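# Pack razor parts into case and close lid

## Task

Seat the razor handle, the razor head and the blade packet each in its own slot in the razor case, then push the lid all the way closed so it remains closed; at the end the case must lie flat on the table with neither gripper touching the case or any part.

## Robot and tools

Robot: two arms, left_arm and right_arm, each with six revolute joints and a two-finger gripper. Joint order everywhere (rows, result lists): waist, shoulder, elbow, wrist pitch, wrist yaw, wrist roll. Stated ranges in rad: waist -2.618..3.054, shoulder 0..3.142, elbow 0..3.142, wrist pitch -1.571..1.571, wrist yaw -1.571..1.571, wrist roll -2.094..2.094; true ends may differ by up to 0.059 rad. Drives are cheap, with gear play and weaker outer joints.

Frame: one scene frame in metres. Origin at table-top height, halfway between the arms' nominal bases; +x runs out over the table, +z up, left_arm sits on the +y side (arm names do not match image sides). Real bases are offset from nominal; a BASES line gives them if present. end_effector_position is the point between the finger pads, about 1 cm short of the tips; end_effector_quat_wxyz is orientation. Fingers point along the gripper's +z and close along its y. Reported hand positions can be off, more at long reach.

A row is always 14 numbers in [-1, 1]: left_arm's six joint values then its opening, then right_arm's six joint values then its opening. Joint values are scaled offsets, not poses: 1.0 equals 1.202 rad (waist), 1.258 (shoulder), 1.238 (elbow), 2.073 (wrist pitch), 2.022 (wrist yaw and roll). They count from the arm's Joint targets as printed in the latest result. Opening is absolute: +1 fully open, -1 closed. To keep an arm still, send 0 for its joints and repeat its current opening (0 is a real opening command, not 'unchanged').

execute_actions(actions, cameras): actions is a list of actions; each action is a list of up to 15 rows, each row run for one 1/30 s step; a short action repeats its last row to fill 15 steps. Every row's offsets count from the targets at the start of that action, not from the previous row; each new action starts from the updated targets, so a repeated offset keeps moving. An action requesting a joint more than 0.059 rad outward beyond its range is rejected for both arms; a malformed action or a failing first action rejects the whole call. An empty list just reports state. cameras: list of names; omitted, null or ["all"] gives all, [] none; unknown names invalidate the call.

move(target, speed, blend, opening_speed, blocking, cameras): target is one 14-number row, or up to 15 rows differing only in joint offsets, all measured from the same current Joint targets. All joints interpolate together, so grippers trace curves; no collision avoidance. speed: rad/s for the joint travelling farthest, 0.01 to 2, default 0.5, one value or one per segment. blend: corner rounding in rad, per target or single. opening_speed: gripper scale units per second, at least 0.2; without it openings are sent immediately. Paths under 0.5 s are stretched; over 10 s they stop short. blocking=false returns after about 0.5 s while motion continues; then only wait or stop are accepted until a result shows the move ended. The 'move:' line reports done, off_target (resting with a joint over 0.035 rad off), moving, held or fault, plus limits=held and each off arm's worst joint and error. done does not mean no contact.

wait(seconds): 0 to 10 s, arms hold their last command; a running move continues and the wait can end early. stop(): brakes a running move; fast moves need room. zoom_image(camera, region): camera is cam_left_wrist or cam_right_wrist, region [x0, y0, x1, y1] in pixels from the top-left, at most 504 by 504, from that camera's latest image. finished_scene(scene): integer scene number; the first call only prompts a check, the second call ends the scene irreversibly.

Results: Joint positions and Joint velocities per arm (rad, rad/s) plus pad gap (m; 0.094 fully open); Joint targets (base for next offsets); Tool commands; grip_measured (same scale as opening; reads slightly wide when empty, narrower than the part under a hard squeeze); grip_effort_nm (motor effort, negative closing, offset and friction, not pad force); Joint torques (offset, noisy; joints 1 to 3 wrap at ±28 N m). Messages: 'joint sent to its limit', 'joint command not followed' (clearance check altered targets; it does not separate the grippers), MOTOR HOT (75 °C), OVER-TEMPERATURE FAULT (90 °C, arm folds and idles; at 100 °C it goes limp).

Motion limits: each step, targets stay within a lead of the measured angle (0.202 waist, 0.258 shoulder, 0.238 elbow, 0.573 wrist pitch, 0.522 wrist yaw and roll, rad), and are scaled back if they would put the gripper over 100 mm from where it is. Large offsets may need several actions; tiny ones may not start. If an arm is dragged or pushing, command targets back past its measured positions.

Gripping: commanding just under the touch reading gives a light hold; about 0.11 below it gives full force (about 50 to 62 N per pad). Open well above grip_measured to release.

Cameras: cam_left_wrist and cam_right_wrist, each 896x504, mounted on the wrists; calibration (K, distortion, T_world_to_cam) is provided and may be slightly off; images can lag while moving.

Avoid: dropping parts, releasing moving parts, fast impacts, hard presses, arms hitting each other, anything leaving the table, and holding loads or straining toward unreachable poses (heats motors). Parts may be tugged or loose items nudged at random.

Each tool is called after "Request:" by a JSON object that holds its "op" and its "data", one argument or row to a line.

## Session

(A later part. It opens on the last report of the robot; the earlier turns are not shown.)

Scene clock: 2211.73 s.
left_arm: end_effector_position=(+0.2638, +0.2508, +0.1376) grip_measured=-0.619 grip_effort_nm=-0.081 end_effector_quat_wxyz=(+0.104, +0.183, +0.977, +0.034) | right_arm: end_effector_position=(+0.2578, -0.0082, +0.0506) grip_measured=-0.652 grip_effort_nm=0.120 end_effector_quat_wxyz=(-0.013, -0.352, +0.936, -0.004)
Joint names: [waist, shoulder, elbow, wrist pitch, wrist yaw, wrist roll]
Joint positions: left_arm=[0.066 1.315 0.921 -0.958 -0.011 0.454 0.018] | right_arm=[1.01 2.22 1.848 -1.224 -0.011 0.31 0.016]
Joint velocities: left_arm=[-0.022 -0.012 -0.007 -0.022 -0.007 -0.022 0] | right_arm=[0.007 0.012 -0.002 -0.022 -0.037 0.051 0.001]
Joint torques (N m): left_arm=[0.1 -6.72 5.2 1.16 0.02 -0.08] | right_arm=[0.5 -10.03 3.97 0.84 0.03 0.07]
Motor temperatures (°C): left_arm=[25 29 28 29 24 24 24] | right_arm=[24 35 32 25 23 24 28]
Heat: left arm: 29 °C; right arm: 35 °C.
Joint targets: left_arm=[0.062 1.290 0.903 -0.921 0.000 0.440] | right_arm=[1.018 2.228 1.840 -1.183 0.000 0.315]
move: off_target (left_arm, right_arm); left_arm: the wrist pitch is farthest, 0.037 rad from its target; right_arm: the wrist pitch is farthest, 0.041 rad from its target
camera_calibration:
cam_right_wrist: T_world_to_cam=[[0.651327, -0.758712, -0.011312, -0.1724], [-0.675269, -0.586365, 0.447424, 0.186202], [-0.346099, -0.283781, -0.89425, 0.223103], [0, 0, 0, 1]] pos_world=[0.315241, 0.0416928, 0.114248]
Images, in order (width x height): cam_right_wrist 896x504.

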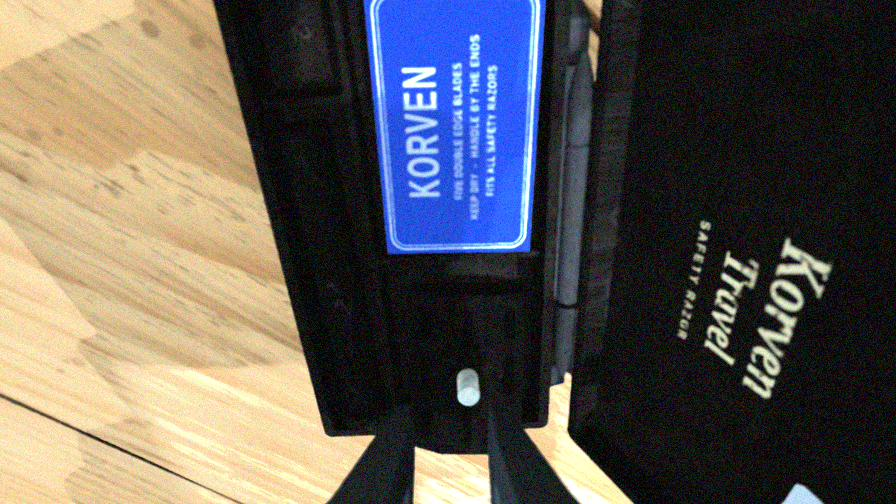

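Request:
{"op": "move", "data": {
  "target": [
    [0,0,0,0,0,0,-0.62,-0.0166,0,0,0,0,0,-0.65],
    [0,0,0,0,0,0,-0.62,-0.0166,0,-0.054,0.045,0,0,-0.65]
  ],
  "speed": 0.12,
  "cameras": ["cam_right_wrist"]
}}

Scene clock: 2222.23 s.
left_arm: end_effector_position=(+0.2638, +0.2508, +0.1376) grip_measured=-0.619 grip_effort_nm=-0.071 end_effector_quat_wxyz=(+0.104, +0.183, +0.977, +0.034) | right_arm: end_effector_position=(+0.2598, -0.0049, +0.0341) grip_measured=-0.652 grip_effort_nm=0.110 end_effector_quat_wxyz=(-0.003, -0.352, +0.936, +0.004)
Joint names: [waist, shoulder, elbow, wrist pitch, wrist yaw, wrist roll]
Joint positions: left_arm=[0.066 1.315 0.921 -0.958 -0.011 0.454 0.018] | right_arm=[1.01 2.22 1.782 -1.132 -0.011 0.31 0.016]
Joint velocities: left_arm=[-0.002 0.007 -0.002 -0.095 0.051 -0.066 0.001] | right_arm=[-0.012 0.007 -0.002 -0.051 -0.125 0.022 0]
Joint torques (N m): left_arm=[0.16 -6.71 5.19 1.16 0.03 -0.03] | right_arm=[-0.47 -10.04 3.93 0.81 0.04 0.08]
Motor temperatures (°C): left_arm=[25 28 28 29 24 24 24] | right_arm=[24 36 32 25 23 24 27]
Heat: left arm: 29 °C; right arm: 36 °C.
Joint targets: left_arm=[0.062 1.290 0.903 -0.921 0.000 0.440] | right_arm=[0.998 2.228 1.773 -1.090 0.000 0.315]
move: off_target (left_arm, right_arm); left_arm: the wrist pitch is farthest, 0.037 rad from its target; right_arm: the wrist pitch is farthest, 0.042 rad from its target
camera_calibration:
cam_right_wrist: T_world_to_cam=[[0.651535, -0.758368, -0.0194919, -0.171182], [-0.681139, -0.596111, 0.42509, 0.19901], [-0.333994, -0.263684, -0.904941, 0.207255], [0, 0, 0, 1]] pos_world=[0.316306, 0.0434623, 0.0996195]
Images, in order (width x height): cam_right_wrist 896x504.

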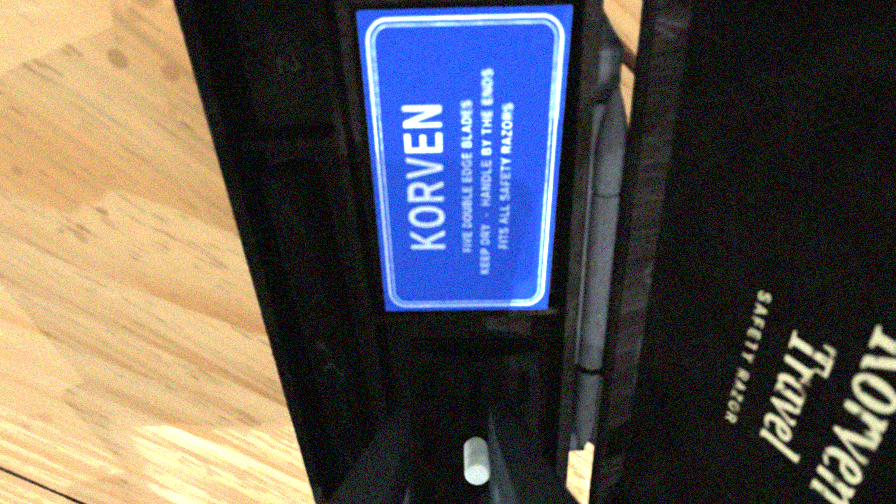

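Request:
{"op": "move", "data": {
  "target": [0,0,0,0,0,0,-0.62,-0.005,0,0,-0.038,0,0,-0.65],
  "speed": 0.12,
  "cameras": ["cam_right_wrist"]
}}

Scene clock: 2229.37 s.
left_arm: end_effector_position=(+0.2638, +0.2508, +0.1376) grip_measured=-0.619 grip_effort_nm=-0.076 end_effector_quat_wxyz=(+0.104, +0.183, +0.977, +0.034) | right_arm: end_effector_position=(+0.2601, -0.0082, +0.0341) grip_measured=-0.652 grip_effort_nm=0.115 end_effector_quat_wxyz=(-0.007, -0.350, +0.937, +0.001)
Joint names: [waist, shoulder, elbow, wrist pitch, wrist yaw, wrist roll]
Joint positions: left_arm=[0.066 1.315 0.921 -0.958 -0.011 0.454 0.018] | right_arm=[1.005 2.22 1.782 -1.142 -0.011 0.31 0.016]
Joint velocities: left_arm=[-0.007 0.012 -0.007 0.095 0.007 0.022 0] | right_arm=[0.012 -0.032 0.002 0.037 -0.022 -0.022 0]
Joint torques (N m): left_arm=[0.23 -6.74 5.16 1.15 0 -0.07] | right_arm=[-0.51 -10.04 3.9 0.18 0.03 0.08]
Motor temperatures (°C): left_arm=[25 28 28 29 24 24 24] | right_arm=[24 36 32 25 23 24 27]
Heat: left arm: 29 °C; right arm: 36 °C.
Joint targets: left_arm=[0.062 1.290 0.903 -0.921 0.000 0.440] | right_arm=[0.992 2.228 1.773 -1.168 0.000 0.315]
move: off_target (left_arm); left_arm: the wrist pitch is farthest, 0.037 rad from its target
camera_calibration:
cam_right_wrist: T_world_to_cam=[[0.647938, -0.761522, -0.016125, -0.173075], [-0.681476, -0.589028, 0.434322, 0.19708], [-0.340244, -0.270425, -0.900613, 0.207923], [0, 0, 0, 1]] pos_world=[0.317192, 0.0405127, 0.0988714]
Images, in order (width x height): cam_right_wrist 896x504.

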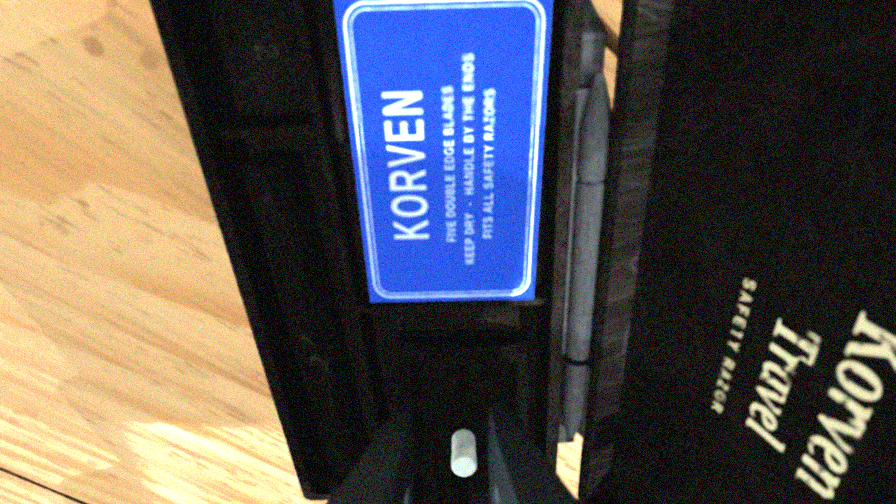

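Request:
{"op": "move", "data": {
  "target": [0,0,0,0,0,0,-0.62,0,0,0,-0.0075,0,0,-0.65],
  "speed": 0.12,
  "cameras": []
}}

Request:
{"op": "move", "data": {
  "target": [0,0,0,0,0,0,-0.62,0,0,0,0,0,0,-1],
  "opening_speed": 0.3,
  "cameras": ["cam_right_wrist"]
}}

Scene clock: 2234.83 s.
left_arm: end_effector_position=(+0.2638, +0.2508, +0.1376) grip_measured=-0.619 grip_effort_nm=-0.081 end_effector_quat_wxyz=(+0.104, +0.183, +0.977, +0.034) | right_arm: end_effector_position=(+0.2585, -0.0108, +0.0342) grip_measured=-0.652 grip_effort_nm=0.110 end_effector_quat_wxyz=(-0.012, -0.350, +0.937, -0.003)
Joint names: [waist, shoulder, elbow, wrist pitch, wrist yaw, wrist roll]
Joint positions: left_arm=[0.066 1.315 0.921 -0.958 -0.011 0.454 0.018] | right_arm=[1.005 2.22 1.782 -1.155 -0.011 0.31 0.016]
Joint velocities: left_arm=[-0.002 -0.012 -0.007 -0.051 -0.022 0.022 0] | right_arm=[-0.007 0.002 -0.002 -0.022 -0.037 -0.022 -0.001]
Joint torques (N m): left_arm=[0.05 -6.78 5.14 1.16 0.01 -0.07] | right_arm=[-0.51 -10.03 3.85 0.08 0.04 0.08]
Motor temperatures (°C): left_arm=[25 28 28 29 24 24 24] | right_arm=[24 36 32 25 23 24 27]
Heat: left arm: 29 °C; right arm: 36 °C.
Joint targets: left_arm=[0.062 1.290 0.903 -0.921 0.000 0.440] | right_arm=[0.992 2.228 1.773 -1.184 0.000 0.315]
move: off_target (left_arm); left_arm: the wrist pitch is farthest, 0.037 rad from its target
No camera images: "cameras" was empty.

Scene clock: 2236.27 s.
left_arm: end_effector_position=(+0.2638, +0.2508, +0.1376) grip_measured=-0.619 grip_effort_nm=-0.071 end_effector_quat_wxyz=(+0.104, +0.183, +0.977, +0.034) | right_arm: end_effector_position=(+0.2595, -0.0119, +0.0342) grip_measured=-0.970 grip_effort_nm=-0.969 end_effector_quat_wxyz=(-0.010, -0.350, +0.937, -0.006)
Joint names: [waist, shoulder, elbow, wrist pitch, wrist yaw, wrist roll]
Joint positions: left_arm=[0.066 1.315 0.921 -0.958 -0.011 0.454 0.018] | right_arm=[1.005 2.22 1.782 -1.156 -0.003 0.31 0.001]
Joint velocities: left_arm=[0.012 0.012 -0.007 -0.081 -0.022 -0.066 0] | right_arm=[0.012 -0.007 -0.012 0.11 0.022 -0.037 -0.001]
Joint torques (N m): left_arm=[0.02 -6.72 5.22 1.15 0.01 -0.09] | right_arm=[-0.53 -9.99 3.82 0.11 0.04 0.07]
Motor temperatures (°C): left_arm=[25 28 28 29 24 24 24] | right_arm=[24 37 32 25 23 24 27]
Heat: left arm: 29 °C; right arm: 37 °C.
Joint targets: left_arm=[0.062 1.290 0.903 -0.921 0.000 0.440] | right_arm=[0.992 2.228 1.773 -1.184 0.000 0.315]
move: off_target (left_arm); left_arm: the wrist pitch is farthest, 0.037 rad from its target
camera_calibration:
cam_right_wrist: T_world_to_cam=[[0.64803, -0.761602, -0.00451312, -0.17587], [-0.681126, -0.582186, 0.443991, 0.194152], [-0.340771, -0.284645, -0.89602, 0.206585], [0, 0, 0, 1]] pos_world=[0.316609, 0.0378933, 0.0981093]
Images, in order (width x height): cam_right_wrist 896x504.

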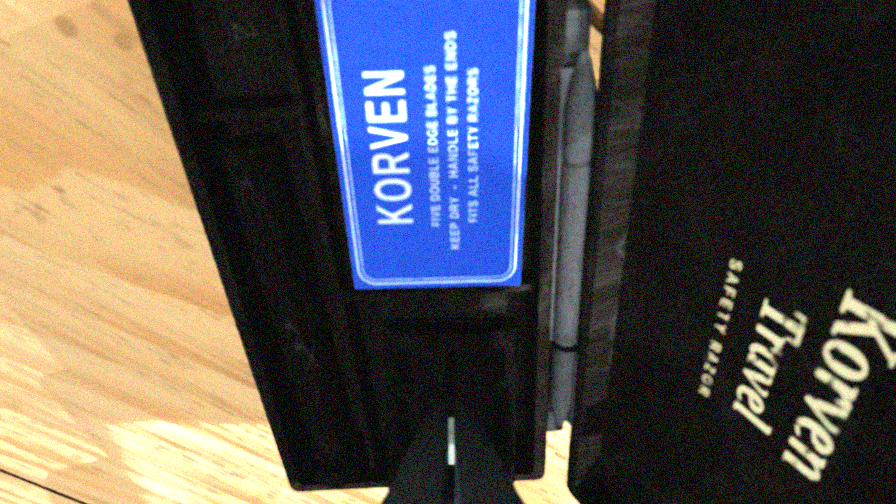

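Request:
{"op": "move", "data": {
  "target": [
    [0,0,0,0,0,0,-0.62,0,0,0.0565,-0.006,0,0,-1],
    [0,0,0,0,0,0,-0.62,0,0,0.0565,0.037,0,0,-1]
  ],
  "speed": 0.1,
  "cameras": ["cam_right_wrist"]
}}

Request:
{"op": "zoom_image", "data": {
  "camera": "cam_right_wrist",
  "region": [330, 260, 580, 504]
}}

Scene clock: 2245.73 s.
left_arm: end_effector_position=(+0.2638, +0.2508, +0.1376) grip_measured=-0.619 grip_effort_nm=-0.076 end_effector_quat_wxyz=(+0.104, +0.183, +0.977, +0.034) | right_arm: end_effector_position=(+0.2619, -0.0053, +0.0383) grip_measured=-0.975 grip_effort_nm=-1.028 end_effector_quat_wxyz=(-0.003, -0.350, +0.937, +0.004)
Joint names: [waist, shoulder, elbow, wrist pitch, wrist yaw, wrist roll]
Joint positions: left_arm=[0.066 1.315 0.921 -0.958 -0.011 0.454 0.018] | right_arm=[1.005 2.22 1.799 -1.149 -0.011 0.31 0.001]
Joint velocities: left_arm=[-0.022 -0.007 -0.012 -0.007 -0.066 -0.007 0] | right_arm=[-0.007 -0.007 -0.002 -0.007 -0.051 0.066 0.001]
Joint torques (N m): left_arm=[0.17 -6.68 5.2 1.16 0.01 -0.06] | right_arm=[-0.51 -10.07 8.73 0.8 0.02 0.07]
Motor temperatures (°C): left_arm=[25 28 28 29 24 24 24] | right_arm=[24 37 32 25 23 24 28]
Heat: left arm: 29 °C; right arm: 37 °C.
Joint targets: left_arm=[0.062 1.290 0.903 -0.921 0.000 0.440] | right_arm=[0.992 2.228 1.843 -1.107 0.000 0.315]
move: off_target (left_arm, right_arm); left_arm: the wrist pitch is farthest, 0.037 rad from its target; right_arm: the elbow is farthest, 0.044 rad from its target
camera_calibration:
cam_right_wrist: T_world_to_cam=[[0.648038, -0.761359, -0.0194919, -0.171816], [-0.683875, -0.59297, 0.42509, 0.199208], [-0.335204, -0.262145, -0.904941, 0.21198], [0, 0, 0, 1]] pos_world=[0.318633, 0.0428804, 0.103799]
Images, in order (width x height): cam_right_wrist 896x504.

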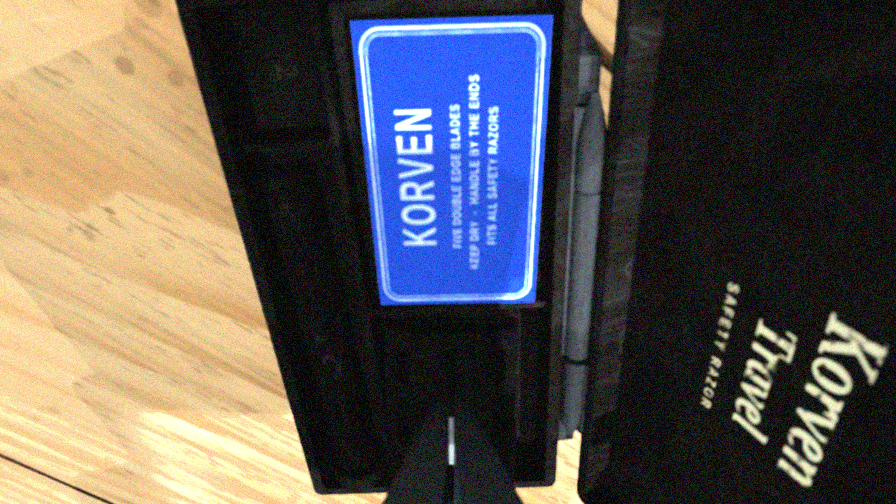

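Scaled by 2.016 from the camera's 896x504 image, which has a finer 1280x720 frame.

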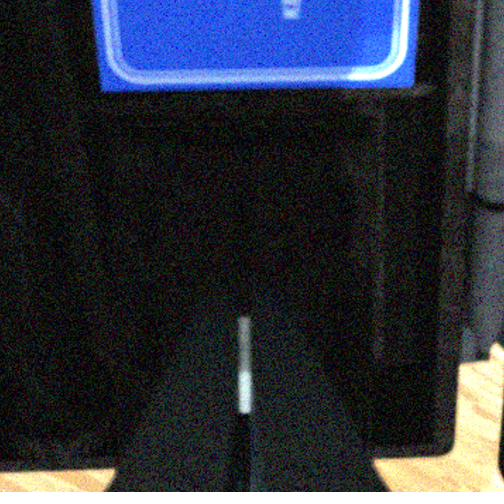

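Request:
{"op": "move", "data": {
  "target": [
    [0,0,0,0,0,0,-0.62,-0.004,0,0,0,0,0,-1],
    [0,0,0,0,0,0,-0.62,-0.004,0.005,-0.067,0.013,0,0,-1]
  ],
  "speed": 0.08,
  "cameras": ["cam_right_wrist"]
}}

Request:
{"op": "zoom_image", "data": {
  "camera": "cam_right_wrist",
  "region": [330, 260, 580, 504]
}}

Scene clock: 2255.67 s.
left_arm: end_effector_position=(+0.2638, +0.2508, +0.1376) grip_measured=-0.619 grip_effort_nm=-0.076 end_effector_quat_wxyz=(+0.104, +0.183, +0.977, +0.034) | right_arm: end_effector_position=(+0.2630, -0.0072, +0.0328) grip_measured=-0.975 grip_effort_nm=-1.028 end_effector_quat_wxyz=(-0.002, -0.348, +0.938, +0.005)
Joint names: [waist, shoulder, elbow, wrist pitch, wrist yaw, wrist roll]
Joint positions: left_arm=[0.066 1.315 0.921 -0.958 -0.011 0.454 0.018] | right_arm=[1.001 2.218 1.774 -1.124 -0.011 0.31 0.001]
Joint velocities: left_arm=[-0.012 0.022 0.002 0.066 0.022 -0.022 0] | right_arm=[-0.017 -0.012 0.007 -0.022 -0.081 0.037 0]
Joint torques (N m): left_arm=[0.16 -6.82 5.04 1.15 0.02 -0.05] | right_arm=[-0.5 -9.61 3.47 0.86 0.03 0.08]
Motor temperatures (°C): left_arm=[25 28 28 29 24 24 24] | right_arm=[24 37 33 25 23 24 28]
Heat: left arm: 29 °C; right arm: 37 °C.
Joint targets: left_arm=[0.062 1.290 0.903 -0.921 0.000 0.440] | right_arm=[0.987 2.234 1.760 -1.080 0.000 0.315]
move: off_target (left_arm, right_arm); left_arm: the wrist pitch is farthest, 0.037 rad from its target; right_arm: the wrist pitch is farthest, 0.044 rad from its target
camera_calibration:
cam_right_wrist: T_world_to_cam=[[0.644543, -0.764307, -0.0199727, -0.173199], [-0.686938, -0.590371, 0.423767, 0.202035], [-0.33568, -0.259416, -0.905551, 0.207091], [0, 0, 0, 1]] pos_world=[0.319936, 0.0406208, 0.0984561]
Images, in order (width x height): cam_right_wrist 896x504.

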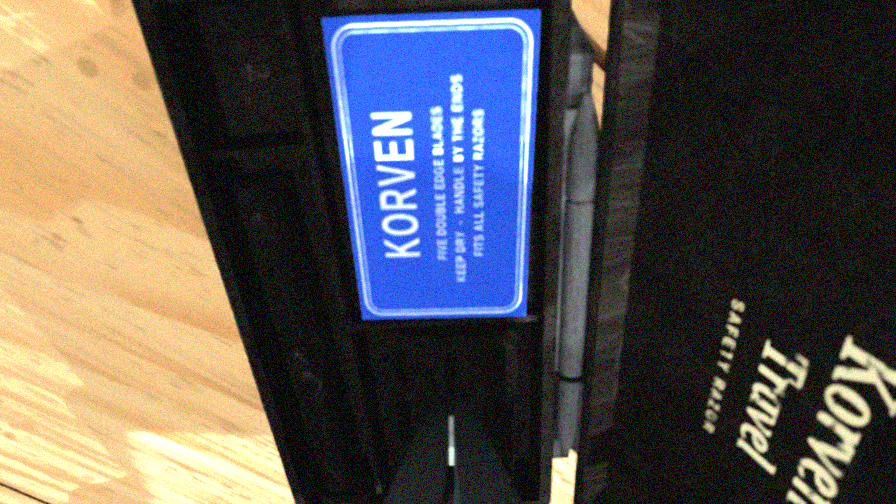

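Scaled by 2.016 from the camera's 896x504 image, which has a finer 1280x720 frame.

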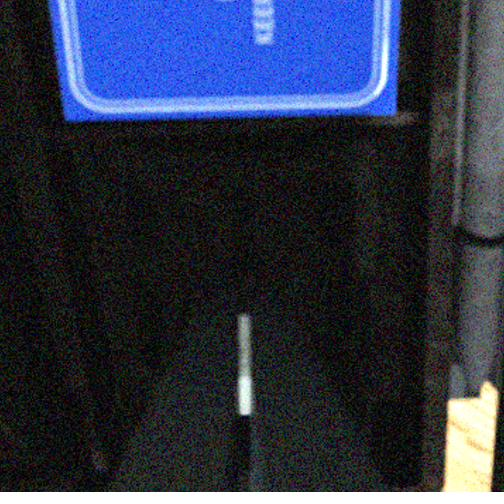

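Request:
{"op": "move", "data": {
  "target": [0,0,0,0,0,0,-0.62,0,0.006,-0.014,0.011,0,0,-1],
  "speed": 0.06,
  "cameras": ["cam_right_wrist"]
}}

Scene clock: 2264.30 s.
left_arm: end_effector_position=(+0.2638, +0.2508, +0.1376) grip_measured=-0.619 grip_effort_nm=-0.076 end_effector_quat_wxyz=(+0.104, +0.183, +0.977, +0.034) | right_arm: end_effector_position=(+0.2614, -0.0088, +0.0294) grip_measured=-0.975 grip_effort_nm=-1.033 end_effector_quat_wxyz=(-0.006, -0.348, +0.937, +0.004)
Joint names: [waist, shoulder, elbow, wrist pitch, wrist yaw, wrist roll]
Joint positions: left_arm=[0.066 1.315 0.921 -0.958 -0.011 0.454 0.018] | right_arm=[1.001 2.218 1.76 -1.116 -0.014 0.308 0.001]
Joint velocities: left_arm=[0.007 -0.017 -0.002 0.022 0.081 -0.037 0.001] | right_arm=[-0.002 0.012 -0.002 -0.051 0.007 0.051 0.001]
Joint torques (N m): left_arm=[0.05 -6.79 5.19 1.18 0.03 -0.08] | right_arm=[-0.47 -8.95 3.14 0.98 0.05 0.07]
Motor temperatures (°C): left_arm=[25 28 28 29 24 24 24] | right_arm=[24 38 32 25 23 24 28]
Heat: left arm: 29 °C; right arm: 38 °C.
Joint targets: left_arm=[0.062 1.290 0.903 -0.921 0.000 0.440] | right_arm=[0.987 2.242 1.743 -1.058 0.000 0.315]
move: off_target (left_arm, right_arm); left_arm: the wrist pitch is farthest, 0.037 rad from its target; right_arm: the wrist pitch is farthest, 0.059 rad from its target
camera_calibration:
cam_right_wrist: T_world_to_cam=[[0.645594, -0.763393, -0.0209737, -0.173692], [-0.68355, -0.589883, 0.429881, 0.200317], [-0.34054, -0.263192, -0.902642, 0.20419], [0, 0, 0, 1]] pos_world=[0.318596, 0.0393095, 0.0945549]
Images, in order (width x height): cam_right_wrist 896x504.

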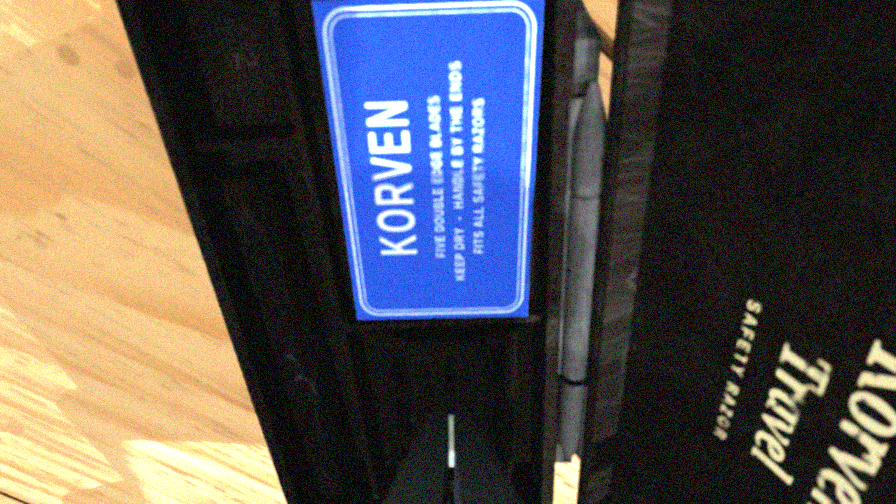

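Request:
{"op": "move", "data": {
  "target": [0,0,0,0,0,0,-0.62,0,0.006,-0.014,0.009,0,0,-1],
  "speed": 0.06,
  "cameras": ["cam_right_wrist"]
}}

Request:
{"op": "zoom_image", "data": {
  "camera": "cam_right_wrist",
  "region": [330, 260, 580, 504]
}}

Scene clock: 2269.47 s.
left_arm: end_effector_position=(+0.2638, +0.2508, +0.1376) grip_measured=-0.619 grip_effort_nm=-0.071 end_effector_quat_wxyz=(+0.104, +0.183, +0.977, +0.034) | right_arm: end_effector_position=(+0.2610, -0.0095, +0.0275) grip_measured=-0.975 grip_effort_nm=-1.033 end_effector_quat_wxyz=(-0.006, -0.348, +0.937, +0.004)
Joint names: [waist, shoulder, elbow, wrist pitch, wrist yaw, wrist roll]
Joint positions: left_arm=[0.066 1.315 0.921 -0.958 -0.011 0.454 0.018] | right_arm=[1.001 2.218 1.753 -1.11 -0.014 0.308 0.001]
Joint velocities: left_arm=[0.022 -0.017 -0.002 -0.037 0.007 0.022 -0.001] | right_arm=[0.017 -0.007 0.002 -0.007 0.022 0.007 -0.001]
Joint torques (N m): left_arm=[0.08 -6.74 5.22 1.15 0 -0.08] | right_arm=[-0.5 -8.38 2.26 1.12 0.07 0.07]
Motor temperatures (°C): left_arm=[25 28 28 29 24 24 24] | right_arm=[24 37 32 25 23 24 28]
Heat: left arm: 29 °C; right arm: 37 °C.
Joint targets: left_arm=[0.062 1.290 0.903 -0.921 0.000 0.440] | right_arm=[0.987 2.249 1.725 -1.039 0.000 0.315]
move: off_target (left_arm, right_arm); left_arm: the wrist pitch is farthest, 0.037 rad from its target; right_arm: the wrist pitch is farthest, 0.071 rad from its target
camera_calibration:
cam_right_wrist: T_world_to_cam=[[0.645578, -0.76342, -0.0204949, -0.173992], [-0.683204, -0.58932, 0.431201, 0.200312], [-0.341265, -0.264371, -0.902023, 0.202324], [0, 0, 0, 1]] pos_world=[0.318226, 0.0387073, 0.0925607]
Images, in order (width x height): cam_right_wrist 896x504.

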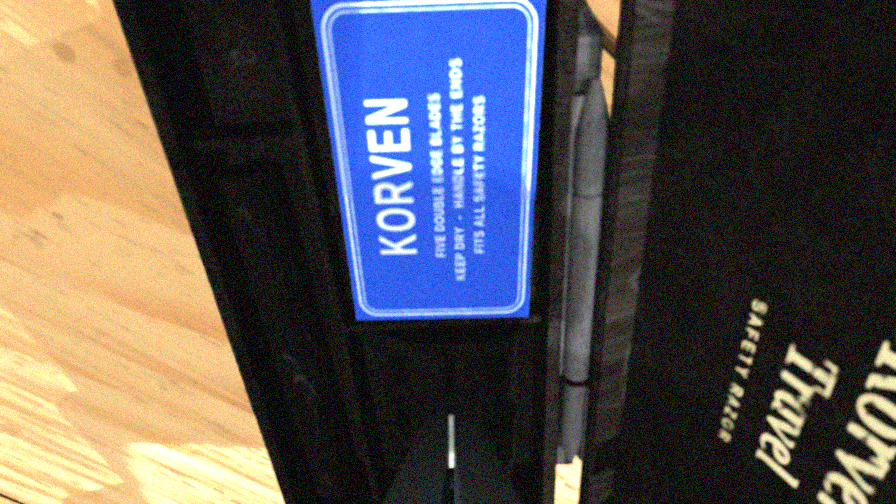

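Scaled by 2.016 from the camera's 896x504 image, which has a finer 1280x720 frame.

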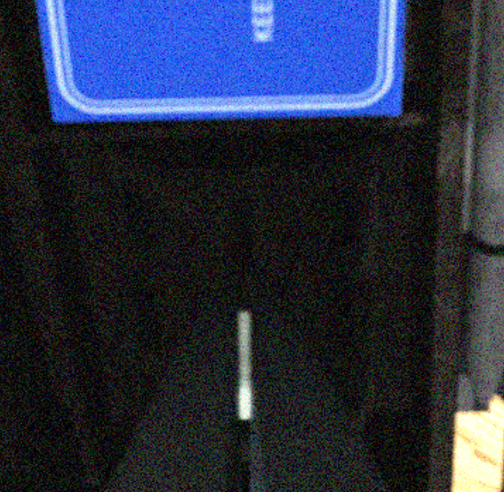

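Request:
{"op": "move", "data": {
  "target": [0,0,0,0,0,0,-0.62,0,-0.006,0.012,-0.01,0,0,-0.65],
  "opening_speed": 0.3,
  "cameras": []
}}

Request:
{"op": "move", "data": {
  "target": [
    [0,0,0,0,0,0,-0.62,0,-0.04,0.07,-0.055,0,0,-0.65],
    [0,0,0,0,0,0,-0.62,0,-0.04,0.29,-0.19,0,0,-0.65]
  ],
  "speed": [0.15,0.4],
  "cameras": ["cam_right_wrist"]
}}

Request:
{"op": "zoom_image", "data": {
  "camera": "cam_right_wrist",
  "region": [250, 100, 600, 400]
}}

Scene clock: 2278.47 s.
left_arm: end_effector_position=(+0.2638, +0.2508, +0.1376) grip_measured=-0.619 grip_effort_nm=-0.076 end_effector_quat_wxyz=(+0.104, +0.183, +0.977, +0.034) | right_arm: end_effector_position=(+0.2608, -0.0076, +0.0275) grip_measured=-0.652 grip_effort_nm=0.134 end_effector_quat_wxyz=(-0.006, -0.348, +0.938, +0.008)
Joint names: [waist, shoulder, elbow, wrist pitch, wrist yaw, wrist roll]
Joint positions: left_arm=[0.066 1.315 0.921 -0.958 -0.011 0.454 0.018] | right_arm=[1.001 2.218 1.753 -1.104 -0.02 0.31 0.016]
Joint velocities: left_arm=[0.007 -0.002 0.012 -0.022 0.037 0.022 -0.001] | right_arm=[-0.027 0.002 0.007 -0.066 -0.007 -0.022 0]
Joint torques (N m): left_arm=[-0.02 -6.72 5.23 1.16 -0.01 -0.07] | right_arm=[-0.49 -8.96 3.56 0.86 0.12 0.06]
Motor temperatures (°C): left_arm=[25 28 28 29 24 24 24] | right_arm=[24 36 31 25 23 24 28]
Heat: left arm: 29 °C; right arm: 36 °C.
Joint targets: left_arm=[0.062 1.290 0.903 -0.921 0.000 0.440] | right_arm=[0.987 2.242 1.740 -1.060 0.000 0.315]
move: off_target (left_arm, right_arm); left_arm: the wrist pitch is farthest, 0.037 rad from its target; right_arm: the wrist pitch is farthest, 0.044 rad from its target
No camera images: "cameras" was empty.

Scene clock: 2280.73 s.
left_arm: end_effector_position=(+0.2638, +0.2508, +0.1376) grip_measured=-0.619 grip_effort_nm=-0.066 end_effector_quat_wxyz=(+0.104, +0.183, +0.977, +0.034) | right_arm: end_effector_position=(+0.2620, -0.0072, +0.1034) grip_measured=-0.652 grip_effort_nm=0.120 end_effector_quat_wxyz=(-0.012, -0.347, +0.938, +0.000)
Joint names: [waist, shoulder, elbow, wrist pitch, wrist yaw, wrist roll]
Joint positions: left_arm=[0.066 1.315 0.921 -0.958 -0.011 0.454 0.018] | right_arm=[1.001 2.22 2.058 -1.428 -0.015 0.31 0.016]
Joint velocities: left_arm=[-0.017 -0.002 -0.022 0.051 -0.066 0.051 -0.002] | right_arm=[0.002 0.002 0.002 -0.037 -0.022 0.081 -0.001]
Joint torques (N m): left_arm=[0.06 -6.69 5.15 1.16 0.04 -0.06] | right_arm=[-0.47 -12.85 8.42 0.15 0.09 0.07]
Motor temperatures (°C): left_arm=[25 28 28 29 24 24 24] | right_arm=[24 37 32 25 23 24 28]
Heat: left arm: 29 °C; right arm: 37 °C.
Joint targets: left_arm=[0.062 1.290 0.903 -0.921 0.000 0.440] | right_arm=[0.987 2.191 2.099 -1.454 0.000 0.315]
move: off_target (left_arm, right_arm); left_arm: the wrist pitch is farthest, 0.037 rad from its target; right_arm: the elbow is farthest, 0.041 rad from its target
camera_calibration:
cam_right_wrist: T_world_to_cam=[[0.644229, -0.76463, -0.0176056, -0.171347], [-0.680382, -0.583458, 0.443461, 0.167697], [-0.349356, -0.273712, -0.896121, 0.273216], [0, 0, 0, 1]] pos_world=[0.319934, 0.0416092, 0.167451]
Images, in order (width x height): cam_right_wrist 896x504.

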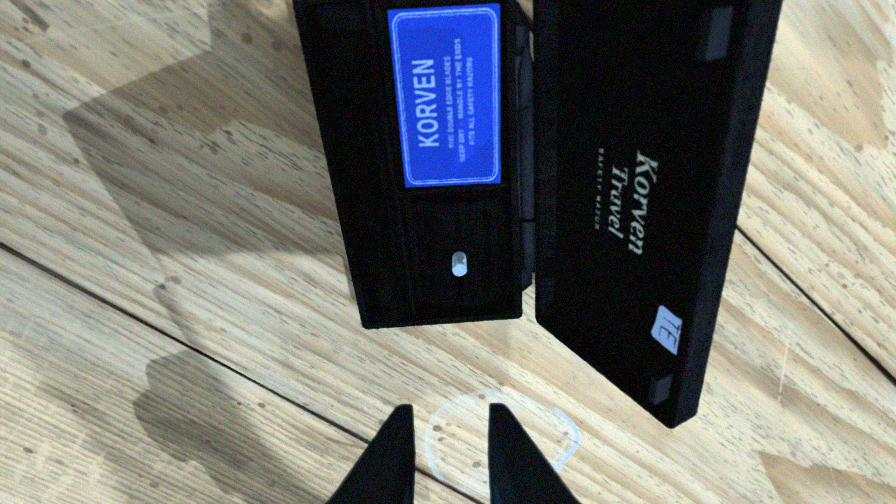

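Scaled by 1.440 from the camera's 896x504 image, which has a finer 1280x720 frame.

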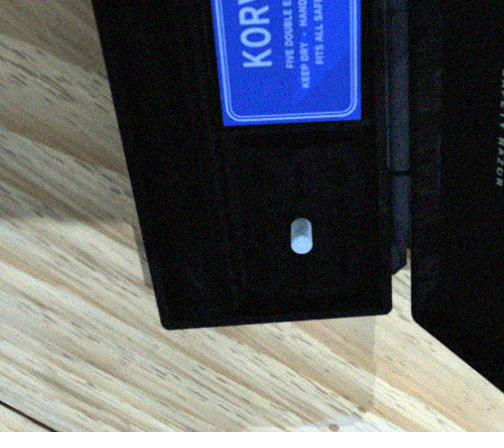

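Request:
{"op": "move", "data": {
  "target": [
    [0,0,0,0,0,0,-0.62,0,-0.1,0.2,-0.03,0,0,-0.65],
    [0,0,0,0,0,0,-0.62,-0.8053,-0.438,-0.542,0.2725,0,-0.156,-0.65]
  ],
  "speed": [0.4,0.6],
  "cameras": []
}}

Request:
{"op": "move", "data": {
  "target": [-0.748,0.371,0.372,-0.081,0,0.438,-0.95,0,0,0,0,0,0,-0.65],
  "cameras": ["cam_left_wrist"]
}}

Scene clock: 2295.23 s.
left_arm: end_effector_position=(+0.2638, +0.2508, +0.1376) grip_measured=-0.619 grip_effort_nm=-0.076 end_effector_quat_wxyz=(+0.104, +0.183, +0.977, +0.034) | right_arm: end_effector_position=(+0.4343, -0.3597, +0.1493) grip_measured=-0.652 grip_effort_nm=0.115 end_effector_quat_wxyz=(+0.183, -0.005, +0.983, +0.005)
Joint names: [waist, shoulder, elbow, wrist pitch, wrist yaw, wrist roll]
Joint positions: left_arm=[0.066 1.315 0.921 -0.958 -0.011 0.454 0.018] | right_arm=[0.01 1.689 1.438 -0.952 -0.001 0.018 0.016]
Joint velocities: left_arm=[0.017 0.002 -0.012 0.051 0.037 -0.066 -0.001] | right_arm=[-0.012 0.002 0.007 -0.007 -0.022 0.007 0]
Joint torques (N m): left_arm=[0.12 -6.71 5.18 1.15 0.02 -0.05] | right_arm=[0.46 -10.78 4.46 1.7 -0.01 -0.22]
Motor temperatures (°C): left_arm=[25 28 28 29 24 24 24] | right_arm=[24 39 32 25 23 24 27]
Heat: left arm: 29 °C; right arm: 39 °C.
Joint targets: left_arm=[0.062 1.290 0.903 -0.921 0.000 0.440] | right_arm=[0.019 1.640 1.428 -0.889 0.000 0.000]
move: off_target (left_arm, right_arm); left_arm: the wrist pitch is farthest, 0.037 rad from its target; right_arm: the wrist pitch is farthest, 0.063 rad from its target
No camera images: "cameras" was empty.

Scene clock: 2297.80 s.
left_arm: end_effector_position=(+0.2353, -0.0181, +0.1285) grip_measured=-0.949 grip_effort_nm=-0.076 end_effector_quat_wxyz=(+0.037, +0.881, +0.472, +0.014) | right_arm: end_effector_position=(+0.4343, -0.3597, +0.1493) grip_measured=-0.652 grip_effort_nm=0.120 end_effector_quat_wxyz=(+0.183, -0.005, +0.983, +0.005)
Joint names: [waist, shoulder, elbow, wrist pitch, wrist yaw, wrist roll]
Joint positions: left_arm=[-0.848 1.749 1.321 -1.065 -0.01 1.325 0.002] | right_arm=[0.01 1.689 1.438 -0.952 -0.001 0.018 0.016]
Joint velocities: left_arm=[0.002 0.012 -0.007 0.022 -0.051 0.007 0.001] | right_arm=[-0.002 -0.007 -0.002 0.007 -0.037 -0.007 -0.001]
Joint torques (N m): left_arm=[0.42 -8.21 10.07 0.15 -0.01 0.1] | right_arm=[0.47 -10.84 4.44 1.7 0.01 -0.13]
Motor temperatures (°C): left_arm=[25 28 28 29 24 24 24] | right_arm=[24 39 32 26 23 24 27]
Heat: left arm: 29 °C; right arm: 39 °C.
Joint targets: left_arm=[-0.837 1.756 1.363 -1.089 0.000 1.325] | right_arm=[0.019 1.640 1.428 -0.889 0.000 0.000]
move: off_target (left_arm, right_arm); left_arm: the elbow is farthest, 0.042 rad from its target; right_arm: the wrist pitch is farthest, 0.063 rad from its target
camera_calibration:
cam_left_wrist: T_world_to_cam=[[-0.812561, 0.580064, -0.0571832, 0.210017], [0.501696, 0.745961, 0.437999, -0.126038], [0.296724, 0.327212, -0.897155, 0.142941], [0, 0, 0, 1]] pos_world=[0.191471, -0.0745766, 0.195454]
Images, in order (width x height): cam_left_wrist 896x504.

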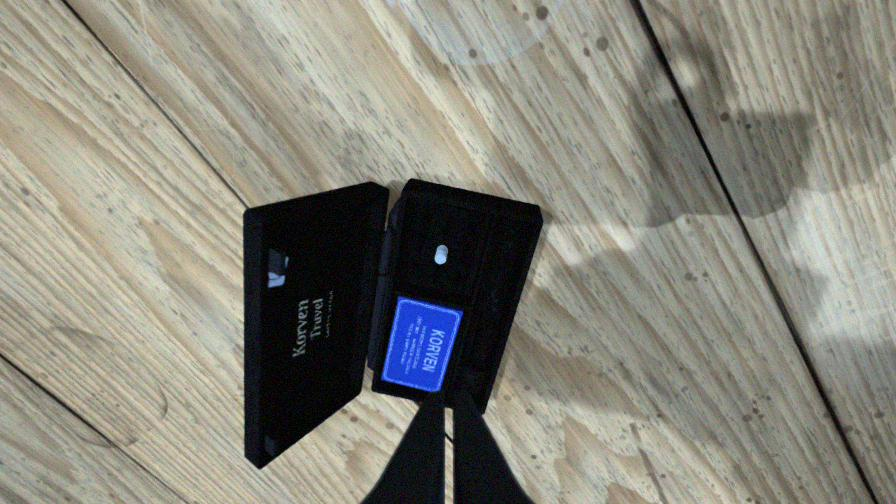

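Request:
{"op": "move", "data": {
  "target": [
    [0.093,0.5787,0.938,-0.2427,0,0.121,-0.95,0,0,0,0,0,0,-0.65],
    [0.093,0.5135,0.591,-0.065,0,0.121,-0.95,0,0,0,0,0,0,-0.65]
  ],
  "speed": [0.6,0.3],
  "cameras": ["cam_left_wrist"]
}}

Scene clock: 2335.37 s.
left_arm: end_effector_position=(+0.3679, -0.0801, +0.0603) grip_measured=-0.949 grip_effort_nm=-0.071 end_effector_quat_wxyz=(-0.004, +0.909, +0.417, +0.003) | right_arm: end_effector_position=(+0.4347, -0.3597, +0.1495) grip_measured=-0.652 grip_effort_nm=0.110 end_effector_quat_wxyz=(+0.183, -0.005, +0.983, +0.005)
Joint names: [waist, shoulder, elbow, wrist pitch, wrist yaw, wrist roll]
Joint positions: left_arm=[-0.728 2.447 2.113 -1.242 -0.01 1.567 0.002] | right_arm=[0.01 1.689 1.438 -0.951 -0.001 0.018 0.016]
Joint velocities: left_arm=[-0.027 0.007 -0.007 -0.022 -0.051 -0.007 -0.001] | right_arm=[-0.002 -0.012 0.002 0.066 0.037 -0.007 0]
Joint torques (N m): left_arm=[0.38 -18.51 5 0.42 0.02 0.11] | right_arm=[0.43 -10.81 4.48 1.69 0 -0.13]
Motor temperatures (°C): left_arm=[25 31 29 28 24 24 24] | right_arm=[24 40 31 29 23 24 27]
Heat: left arm: 31 °C; right arm: 40 °C.
Joint targets: left_arm=[-0.725 2.402 2.095 -1.224 0.000 1.570] | right_arm=[0.019 1.640 1.428 -0.889 0.000 0.000]
move: off_target (left_arm, right_arm); joint sent to its limit at target 1; left_arm: the shoulder is farthest, 0.045 rad from its target; right_arm: the wrist pitch is farthest, 0.062 rad from its target
camera_calibration:
cam_left_wrist: T_world_to_cam=[[-0.736192, 0.676264, 0.0262254, 0.324385], [0.611704, 0.648332, 0.453303, -0.165679], [0.28955, 0.34976, -0.890971, 0.0667606], [0, 0, 0, 1]] pos_world=[0.320826, -0.135305, 0.126077]
Images, in order (width x height): cam_left_wrist 896x504.

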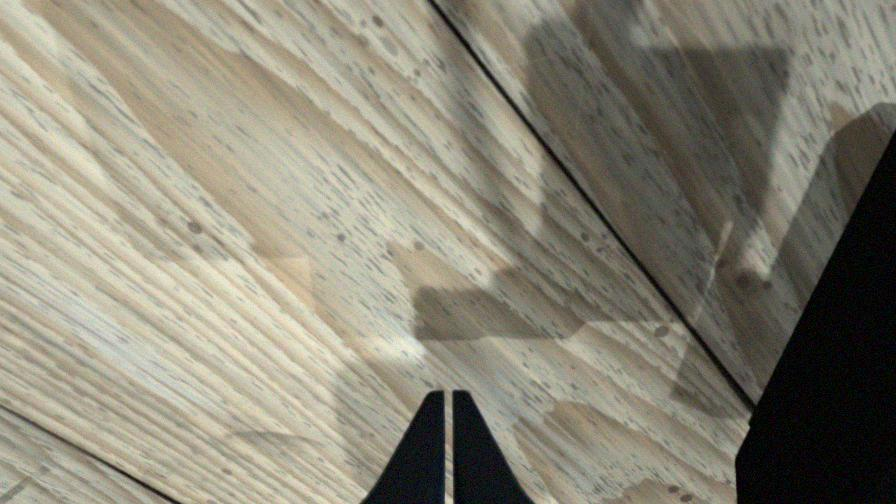

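Request:
{"op": "move", "data": {
  "target": [
    [0,-0.2353,-0.4216,0.1095,0,0,-0.95,0,0,0,0,0,0,-0.65],
    [0,-0.4293,-0.7149,0.1664,0,0,-0.95,0,0,0,0,0,0,-0.65]
  ],
  "speed": 0.2,
  "blend": 0.03,
  "cameras": ["cam_left_wrist"]
}}

Scene clock: 2353.13 s.
left_arm: end_effector_position=(+0.2632, +0.0104, +0.0600) grip_measured=-0.949 grip_effort_nm=-0.071 end_effector_quat_wxyz=(-0.001, +0.909, +0.416, +0.005) | right_arm: end_effector_position=(+0.4347, -0.3597, +0.1495) grip_measured=-0.652 grip_effort_nm=0.115 end_effector_quat_wxyz=(+0.183, -0.005, +0.983, +0.005)
Joint names: [waist, shoulder, elbow, wrist pitch, wrist yaw, wrist roll]
Joint positions: left_arm=[-0.728 1.896 1.226 -0.898 -0.01 1.57 0.002] | right_arm=[0.01 1.689 1.438 -0.951 -0.001 0.018 0.016]
Joint velocities: left_arm=[0.027 -0.007 -0.007 0.066 -0.037 0.007 0] | right_arm=[-0.017 0.012 -0.017 0.037 0.037 0.022 0]
Joint torques (N m): left_arm=[0.39 -12.63 4.51 0.49 -0.01 0.07] | right_arm=[0.42 -10.81 4.48 1.7 0.01 -0.13]
Motor temperatures (°C): left_arm=[25 36 29 27 24 24 24] | right_arm=[24 41 31 30 23 24 27]
Heat: left arm: 36 °C; right arm: 41 °C.
Joint targets: left_arm=[-0.725 1.862 1.210 -0.879 0.000 1.570] | right_arm=[0.019 1.640 1.428 -0.889 0.000 0.000]
move: off_target (right_arm); right_arm: the wrist pitch is farthest, 0.062 rad from its target
camera_calibration:
cam_left_wrist: T_world_to_cam=[[-0.734243, 0.678632, 0.0185912, 0.186065], [0.611074, 0.648723, 0.453593, -0.160037], [0.295762, 0.344408, -0.891015, 0.063554], [0, 0, 0, 1]] pos_world=[0.215615, -0.0443387, 0.12576]
Images, in order (width x height): cam_left_wrist 896x504.

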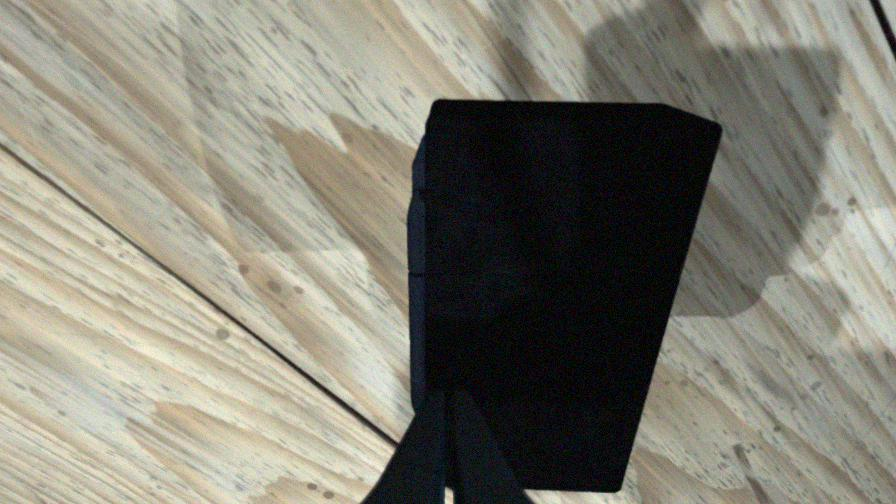

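Request:
{"op": "move", "data": {
  "target": [0,-0.0787,-0.1228,0.0256,0,0,-0.95,0,0,0,0,0,0,-0.65],
  "speed": 0.1,
  "cameras": ["cam_left_wrist"]
}}

Scene clock: 2376.10 s.
left_arm: end_effector_position=(+0.2400, +0.0305, +0.0553) grip_measured=-0.949 grip_effort_nm=-0.066 end_effector_quat_wxyz=(+0.000, +0.909, +0.416, +0.005) | right_arm: end_effector_position=(+0.4347, -0.3597, +0.1495) grip_measured=-0.652 grip_effort_nm=0.115 end_effector_quat_wxyz=(+0.183, -0.005, +0.983, +0.005)
Joint names: [waist, shoulder, elbow, wrist pitch, wrist yaw, wrist roll]
Joint positions: left_arm=[-0.728 1.796 1.074 -0.844 -0.01 1.57 0.002] | right_arm=[0.01 1.689 1.438 -0.951 -0.001 0.018 0.016]
Joint velocities: left_arm=[-0.002 -0.017 -0.017 0.037 0.022 -0.037 0] | right_arm=[-0.022 0.007 0.002 0.066 0.125 0.081 0]
Joint torques (N m): left_arm=[0.38 -11.25 4.51 0.43 -0.02 0.1] | right_arm=[0.42 -10.81 4.46 1.7 0 -0.13]
Motor temperatures (°C): left_arm=[25 33 29 27 24 24 24] | right_arm=[24 41 31 30 23 24 26]
Heat: left arm: 33 °C; right arm: 41 °C.
Joint targets: left_arm=[-0.725 1.763 1.058 -0.826 0.000 1.570] | right_arm=[0.019 1.640 1.428 -0.889 0.000 0.000]
move: off_target (right_arm); right_arm: the wrist pitch is farthest, 0.062 rad from its target
camera_calibration:
cam_left_wrist: T_world_to_cam=[[-0.734264, 0.67865, 0.0170583, 0.155532], [0.610548, 0.649178, 0.45365, -0.156652], [0.296796, 0.343514, -0.891016, 0.0591432], [0, 0, 0, 1]] pos_world=[0.192291, -0.024173, 0.12111]
Images, in order (width x height): cam_left_wrist 896x504.

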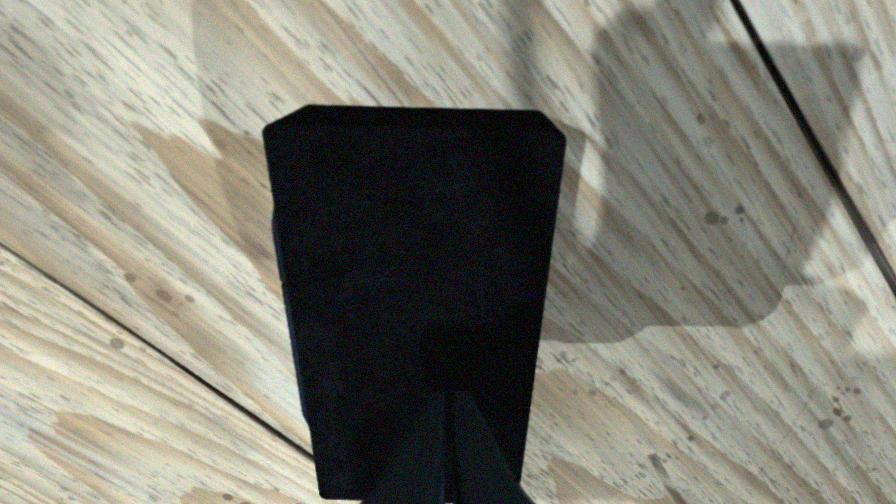

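Request:
{"op": "move", "data": {
  "target": [
    [0,0.0413,-0.0468,0.0318,0,0,-0.95,0,0,0,0,0,0,-0.65],
    [0,0.1526,-0.1236,0.0945,0,0,-0.95,0,0,0,0,0,0,-0.65]
  ],
  "speed": 0.06,
  "cameras": ["cam_left_wrist"]
}}

Scene clock: 2393.00 s.
left_arm: end_effector_position=(+0.2331, +0.0365, +0.0358) grip_measured=-0.949 grip_effort_nm=-0.061 end_effector_quat_wxyz=(+0.000, +0.910, +0.415, +0.005) | right_arm: end_effector_position=(+0.4347, -0.3597, +0.1495) grip_measured=-0.652 grip_effort_nm=0.115 end_effector_quat_wxyz=(+0.183, -0.005, +0.983, +0.005)
Joint names: [waist, shoulder, elbow, wrist pitch, wrist yaw, wrist roll]
Joint positions: left_arm=[-0.728 1.804 0.994 -0.757 -0.01 1.572 0.002] | right_arm=[0.01 1.689 1.438 -0.951 -0.001 0.018 0.016]
Joint velocities: left_arm=[0.017 -0.007 -0.002 -0.066 0.037 -0.022 0.001] | right_arm=[-0.022 -0.012 -0.012 -0.081 -0.007 0.022 0]
Joint torques (N m): left_arm=[0.38 2.81 -0.44 1.71 -0.01 0.09] | right_arm=[0.46 -10.81 4.46 1.69 0 -0.12]
Motor temperatures (°C): left_arm=[25 31 28 27 24 24 24] | right_arm=[24 41 31 31 23 24 26]
Heat: left arm: 31 °C; right arm: 41 °C.
Joint targets: left_arm=[-0.725 1.955 0.905 -0.630 0.000 1.570] | right_arm=[0.019 1.640 1.428 -0.889 0.000 0.000]
move: off_target (left_arm, right_arm); left_arm: the shoulder is farthest, 0.151 rad from its target; right_arm: the wrist pitch is farthest, 0.062 rad from its target
camera_calibration:
cam_left_wrist: T_world_to_cam=[[-0.733222, 0.679775, 0.0170735, 0.146491], [0.611546, 0.648234, 0.453656, -0.147652], [0.297316, 0.343071, -0.891014, 0.0416351], [0, 0, 0, 1]] pos_world=[0.185328, -0.0181521, 0.101579]
Images, in order (width x height): cam_left_wrist 896x504.

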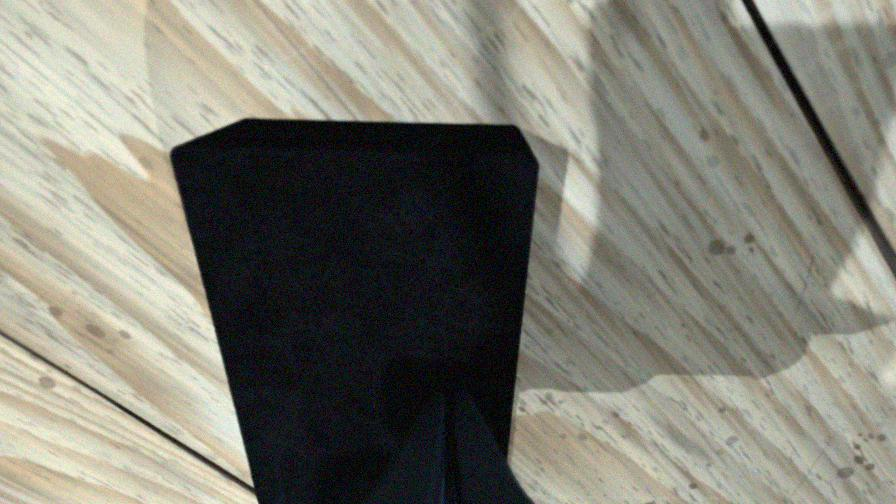

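Request:
{"op": "move", "data": {
  "target": [
    [0,-0.147,0.109,-0.092,0,0,-0.95,0,0,0,0,0,0,-0.65],
    [-0.083,-0.147,0.109,-0.092,0,0,-0.95,0,0,0,0,0,0,-0.65],
    [-0.083,-0.005,0.0,0,0,0,-0.95,0,0,0,0,0,0,-0.65]
  ],
  "speed": [0.15,0.2,0.06],
  "cameras": []
}}

Request:
{"op": "move", "data": {
  "target": [
    [0,-0.142,0.109,-0.092,0,0,-0.95,0,0,0,0,0,0,-0.65],
    [0.166,-0.142,0.109,-0.092,0,0,-0.95,0,0,0,0,0,0,-0.65],
    [0.166,0,0.0,0,0,0,-0.95,0,0,0,0,0,0,-0.65]
  ],
  "speed": [0.15,0.2,0.06],
  "cameras": ["cam_left_wrist"]
}}

Scene clock: 2408.47 s.
left_arm: end_effector_position=(+0.2076, +0.0202, +0.0356) grip_measured=-0.949 grip_effort_nm=-0.056 end_effector_quat_wxyz=(-0.013, +0.929, +0.369, +0.000) | right_arm: end_effector_position=(+0.4347, -0.3597, +0.1495) grip_measured=-0.652 grip_effort_nm=0.125 end_effector_quat_wxyz=(+0.183, -0.005, +0.983, +0.005)
Joint names: [waist, shoulder, elbow, wrist pitch, wrist yaw, wrist roll]
Joint positions: left_arm=[-0.83 1.803 0.991 -0.783 -0.01 1.572 0.002] | right_arm=[0.01 1.689 1.438 -0.951 -0.001 0.018 0.016]
Joint velocities: left_arm=[-0.017 -0.022 0.022 -0.037 0.007 0.037 0] | right_arm=[0.007 -0.002 -0.002 -0.022 -0.037 -0.081 -0.001]
Joint torques (N m): left_arm=[-0.16 2.55 -0.39 1.96 0 0.07] | right_arm=[0.46 -10.82 4.46 1.69 -0.01 -0.13]
Motor temperatures (°C): left_arm=[25 30 28 29 24 24 24] | right_arm=[24 41 31 31 23 24 26]
Heat: left arm: 30 °C; right arm: 41 °C.
Joint targets: left_arm=[-0.825 1.949 0.905 -0.630 0.000 1.570] | right_arm=[0.019 1.640 1.428 -0.889 0.000 0.000]
move: off_target (left_arm, right_arm); left_arm: the wrist pitch is farthest, 0.153 rad from its target; right_arm: the wrist pitch is farthest, 0.062 rad from its target
No camera images: "cameras" was empty.

Scene clock: 2414.20 s.
left_arm: end_effector_position=(+0.2466, +0.0660, +0.0356) grip_measured=-0.949 grip_effort_nm=-0.051 end_effector_quat_wxyz=(-0.012, +0.886, +0.464, -0.001) | right_arm: end_effector_position=(+0.4347, -0.3597, +0.1495) grip_measured=-0.652 grip_effort_nm=0.120 end_effector_quat_wxyz=(+0.183, -0.005, +0.983, +0.005)
Joint names: [waist, shoulder, elbow, wrist pitch, wrist yaw, wrist roll]
Joint positions: left_arm=[-0.619 1.803 0.991 -0.781 -0.01 1.572 0.002] | right_arm=[0.01 1.689 1.438 -0.951 -0.001 0.018 0.016]
Joint velocities: left_arm=[0.012 -0.017 -0.017 -0.037 -0.007 -0.007 0] | right_arm=[0.012 -0.002 -0.017 0.051 0.007 -0.037 -0.001]
Joint torques (N m): left_arm=[0.06 2.4 -0.4 1.93 0.01 0.05] | right_arm=[0.43 -10.82 4.45 1.7 0 -0.13]
Motor temperatures (°C): left_arm=[25 30 29 28 24 24 24] | right_arm=[24 41 31 31 23 24 26]
Heat: left arm: 30 °C; right arm: 41 °C.
Joint targets: left_arm=[-0.625 1.949 0.905 -0.630 0.000 1.570] | right_arm=[0.019 1.640 1.428 -0.889 0.000 0.000]
move: off_target (left_arm, right_arm); left_arm: the wrist pitch is farthest, 0.151 rad from its target; right_arm: the wrist pitch is farthest, 0.062 rad from its target
camera_calibration:
cam_left_wrist: T_world_to_cam=[[-0.802121, 0.595602, 0.043123, 0.157954], [0.547187, 0.704156, 0.452494, -0.162786], [0.239141, 0.386551, -0.890724, 0.0387877], [0, 0, 0, 1]] pos_world=[0.206497, 0.00555527, 0.101397]
Images, in order (width x height): cam_left_wrist 896x504.

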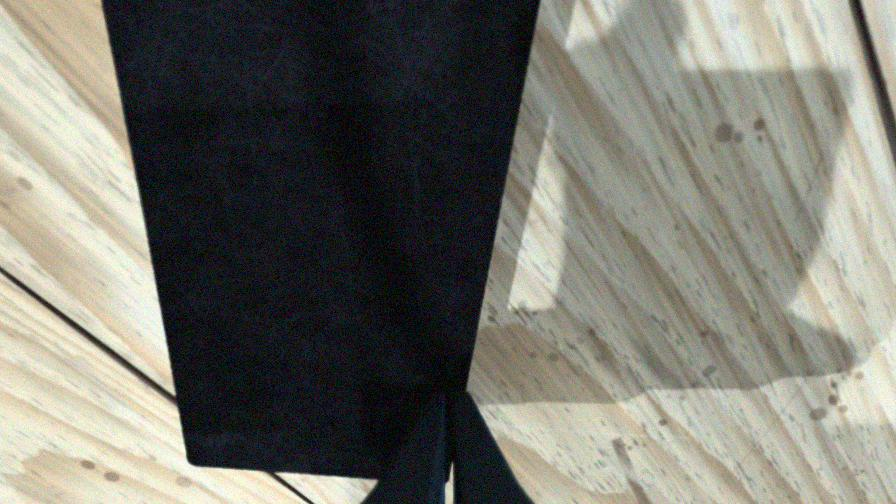

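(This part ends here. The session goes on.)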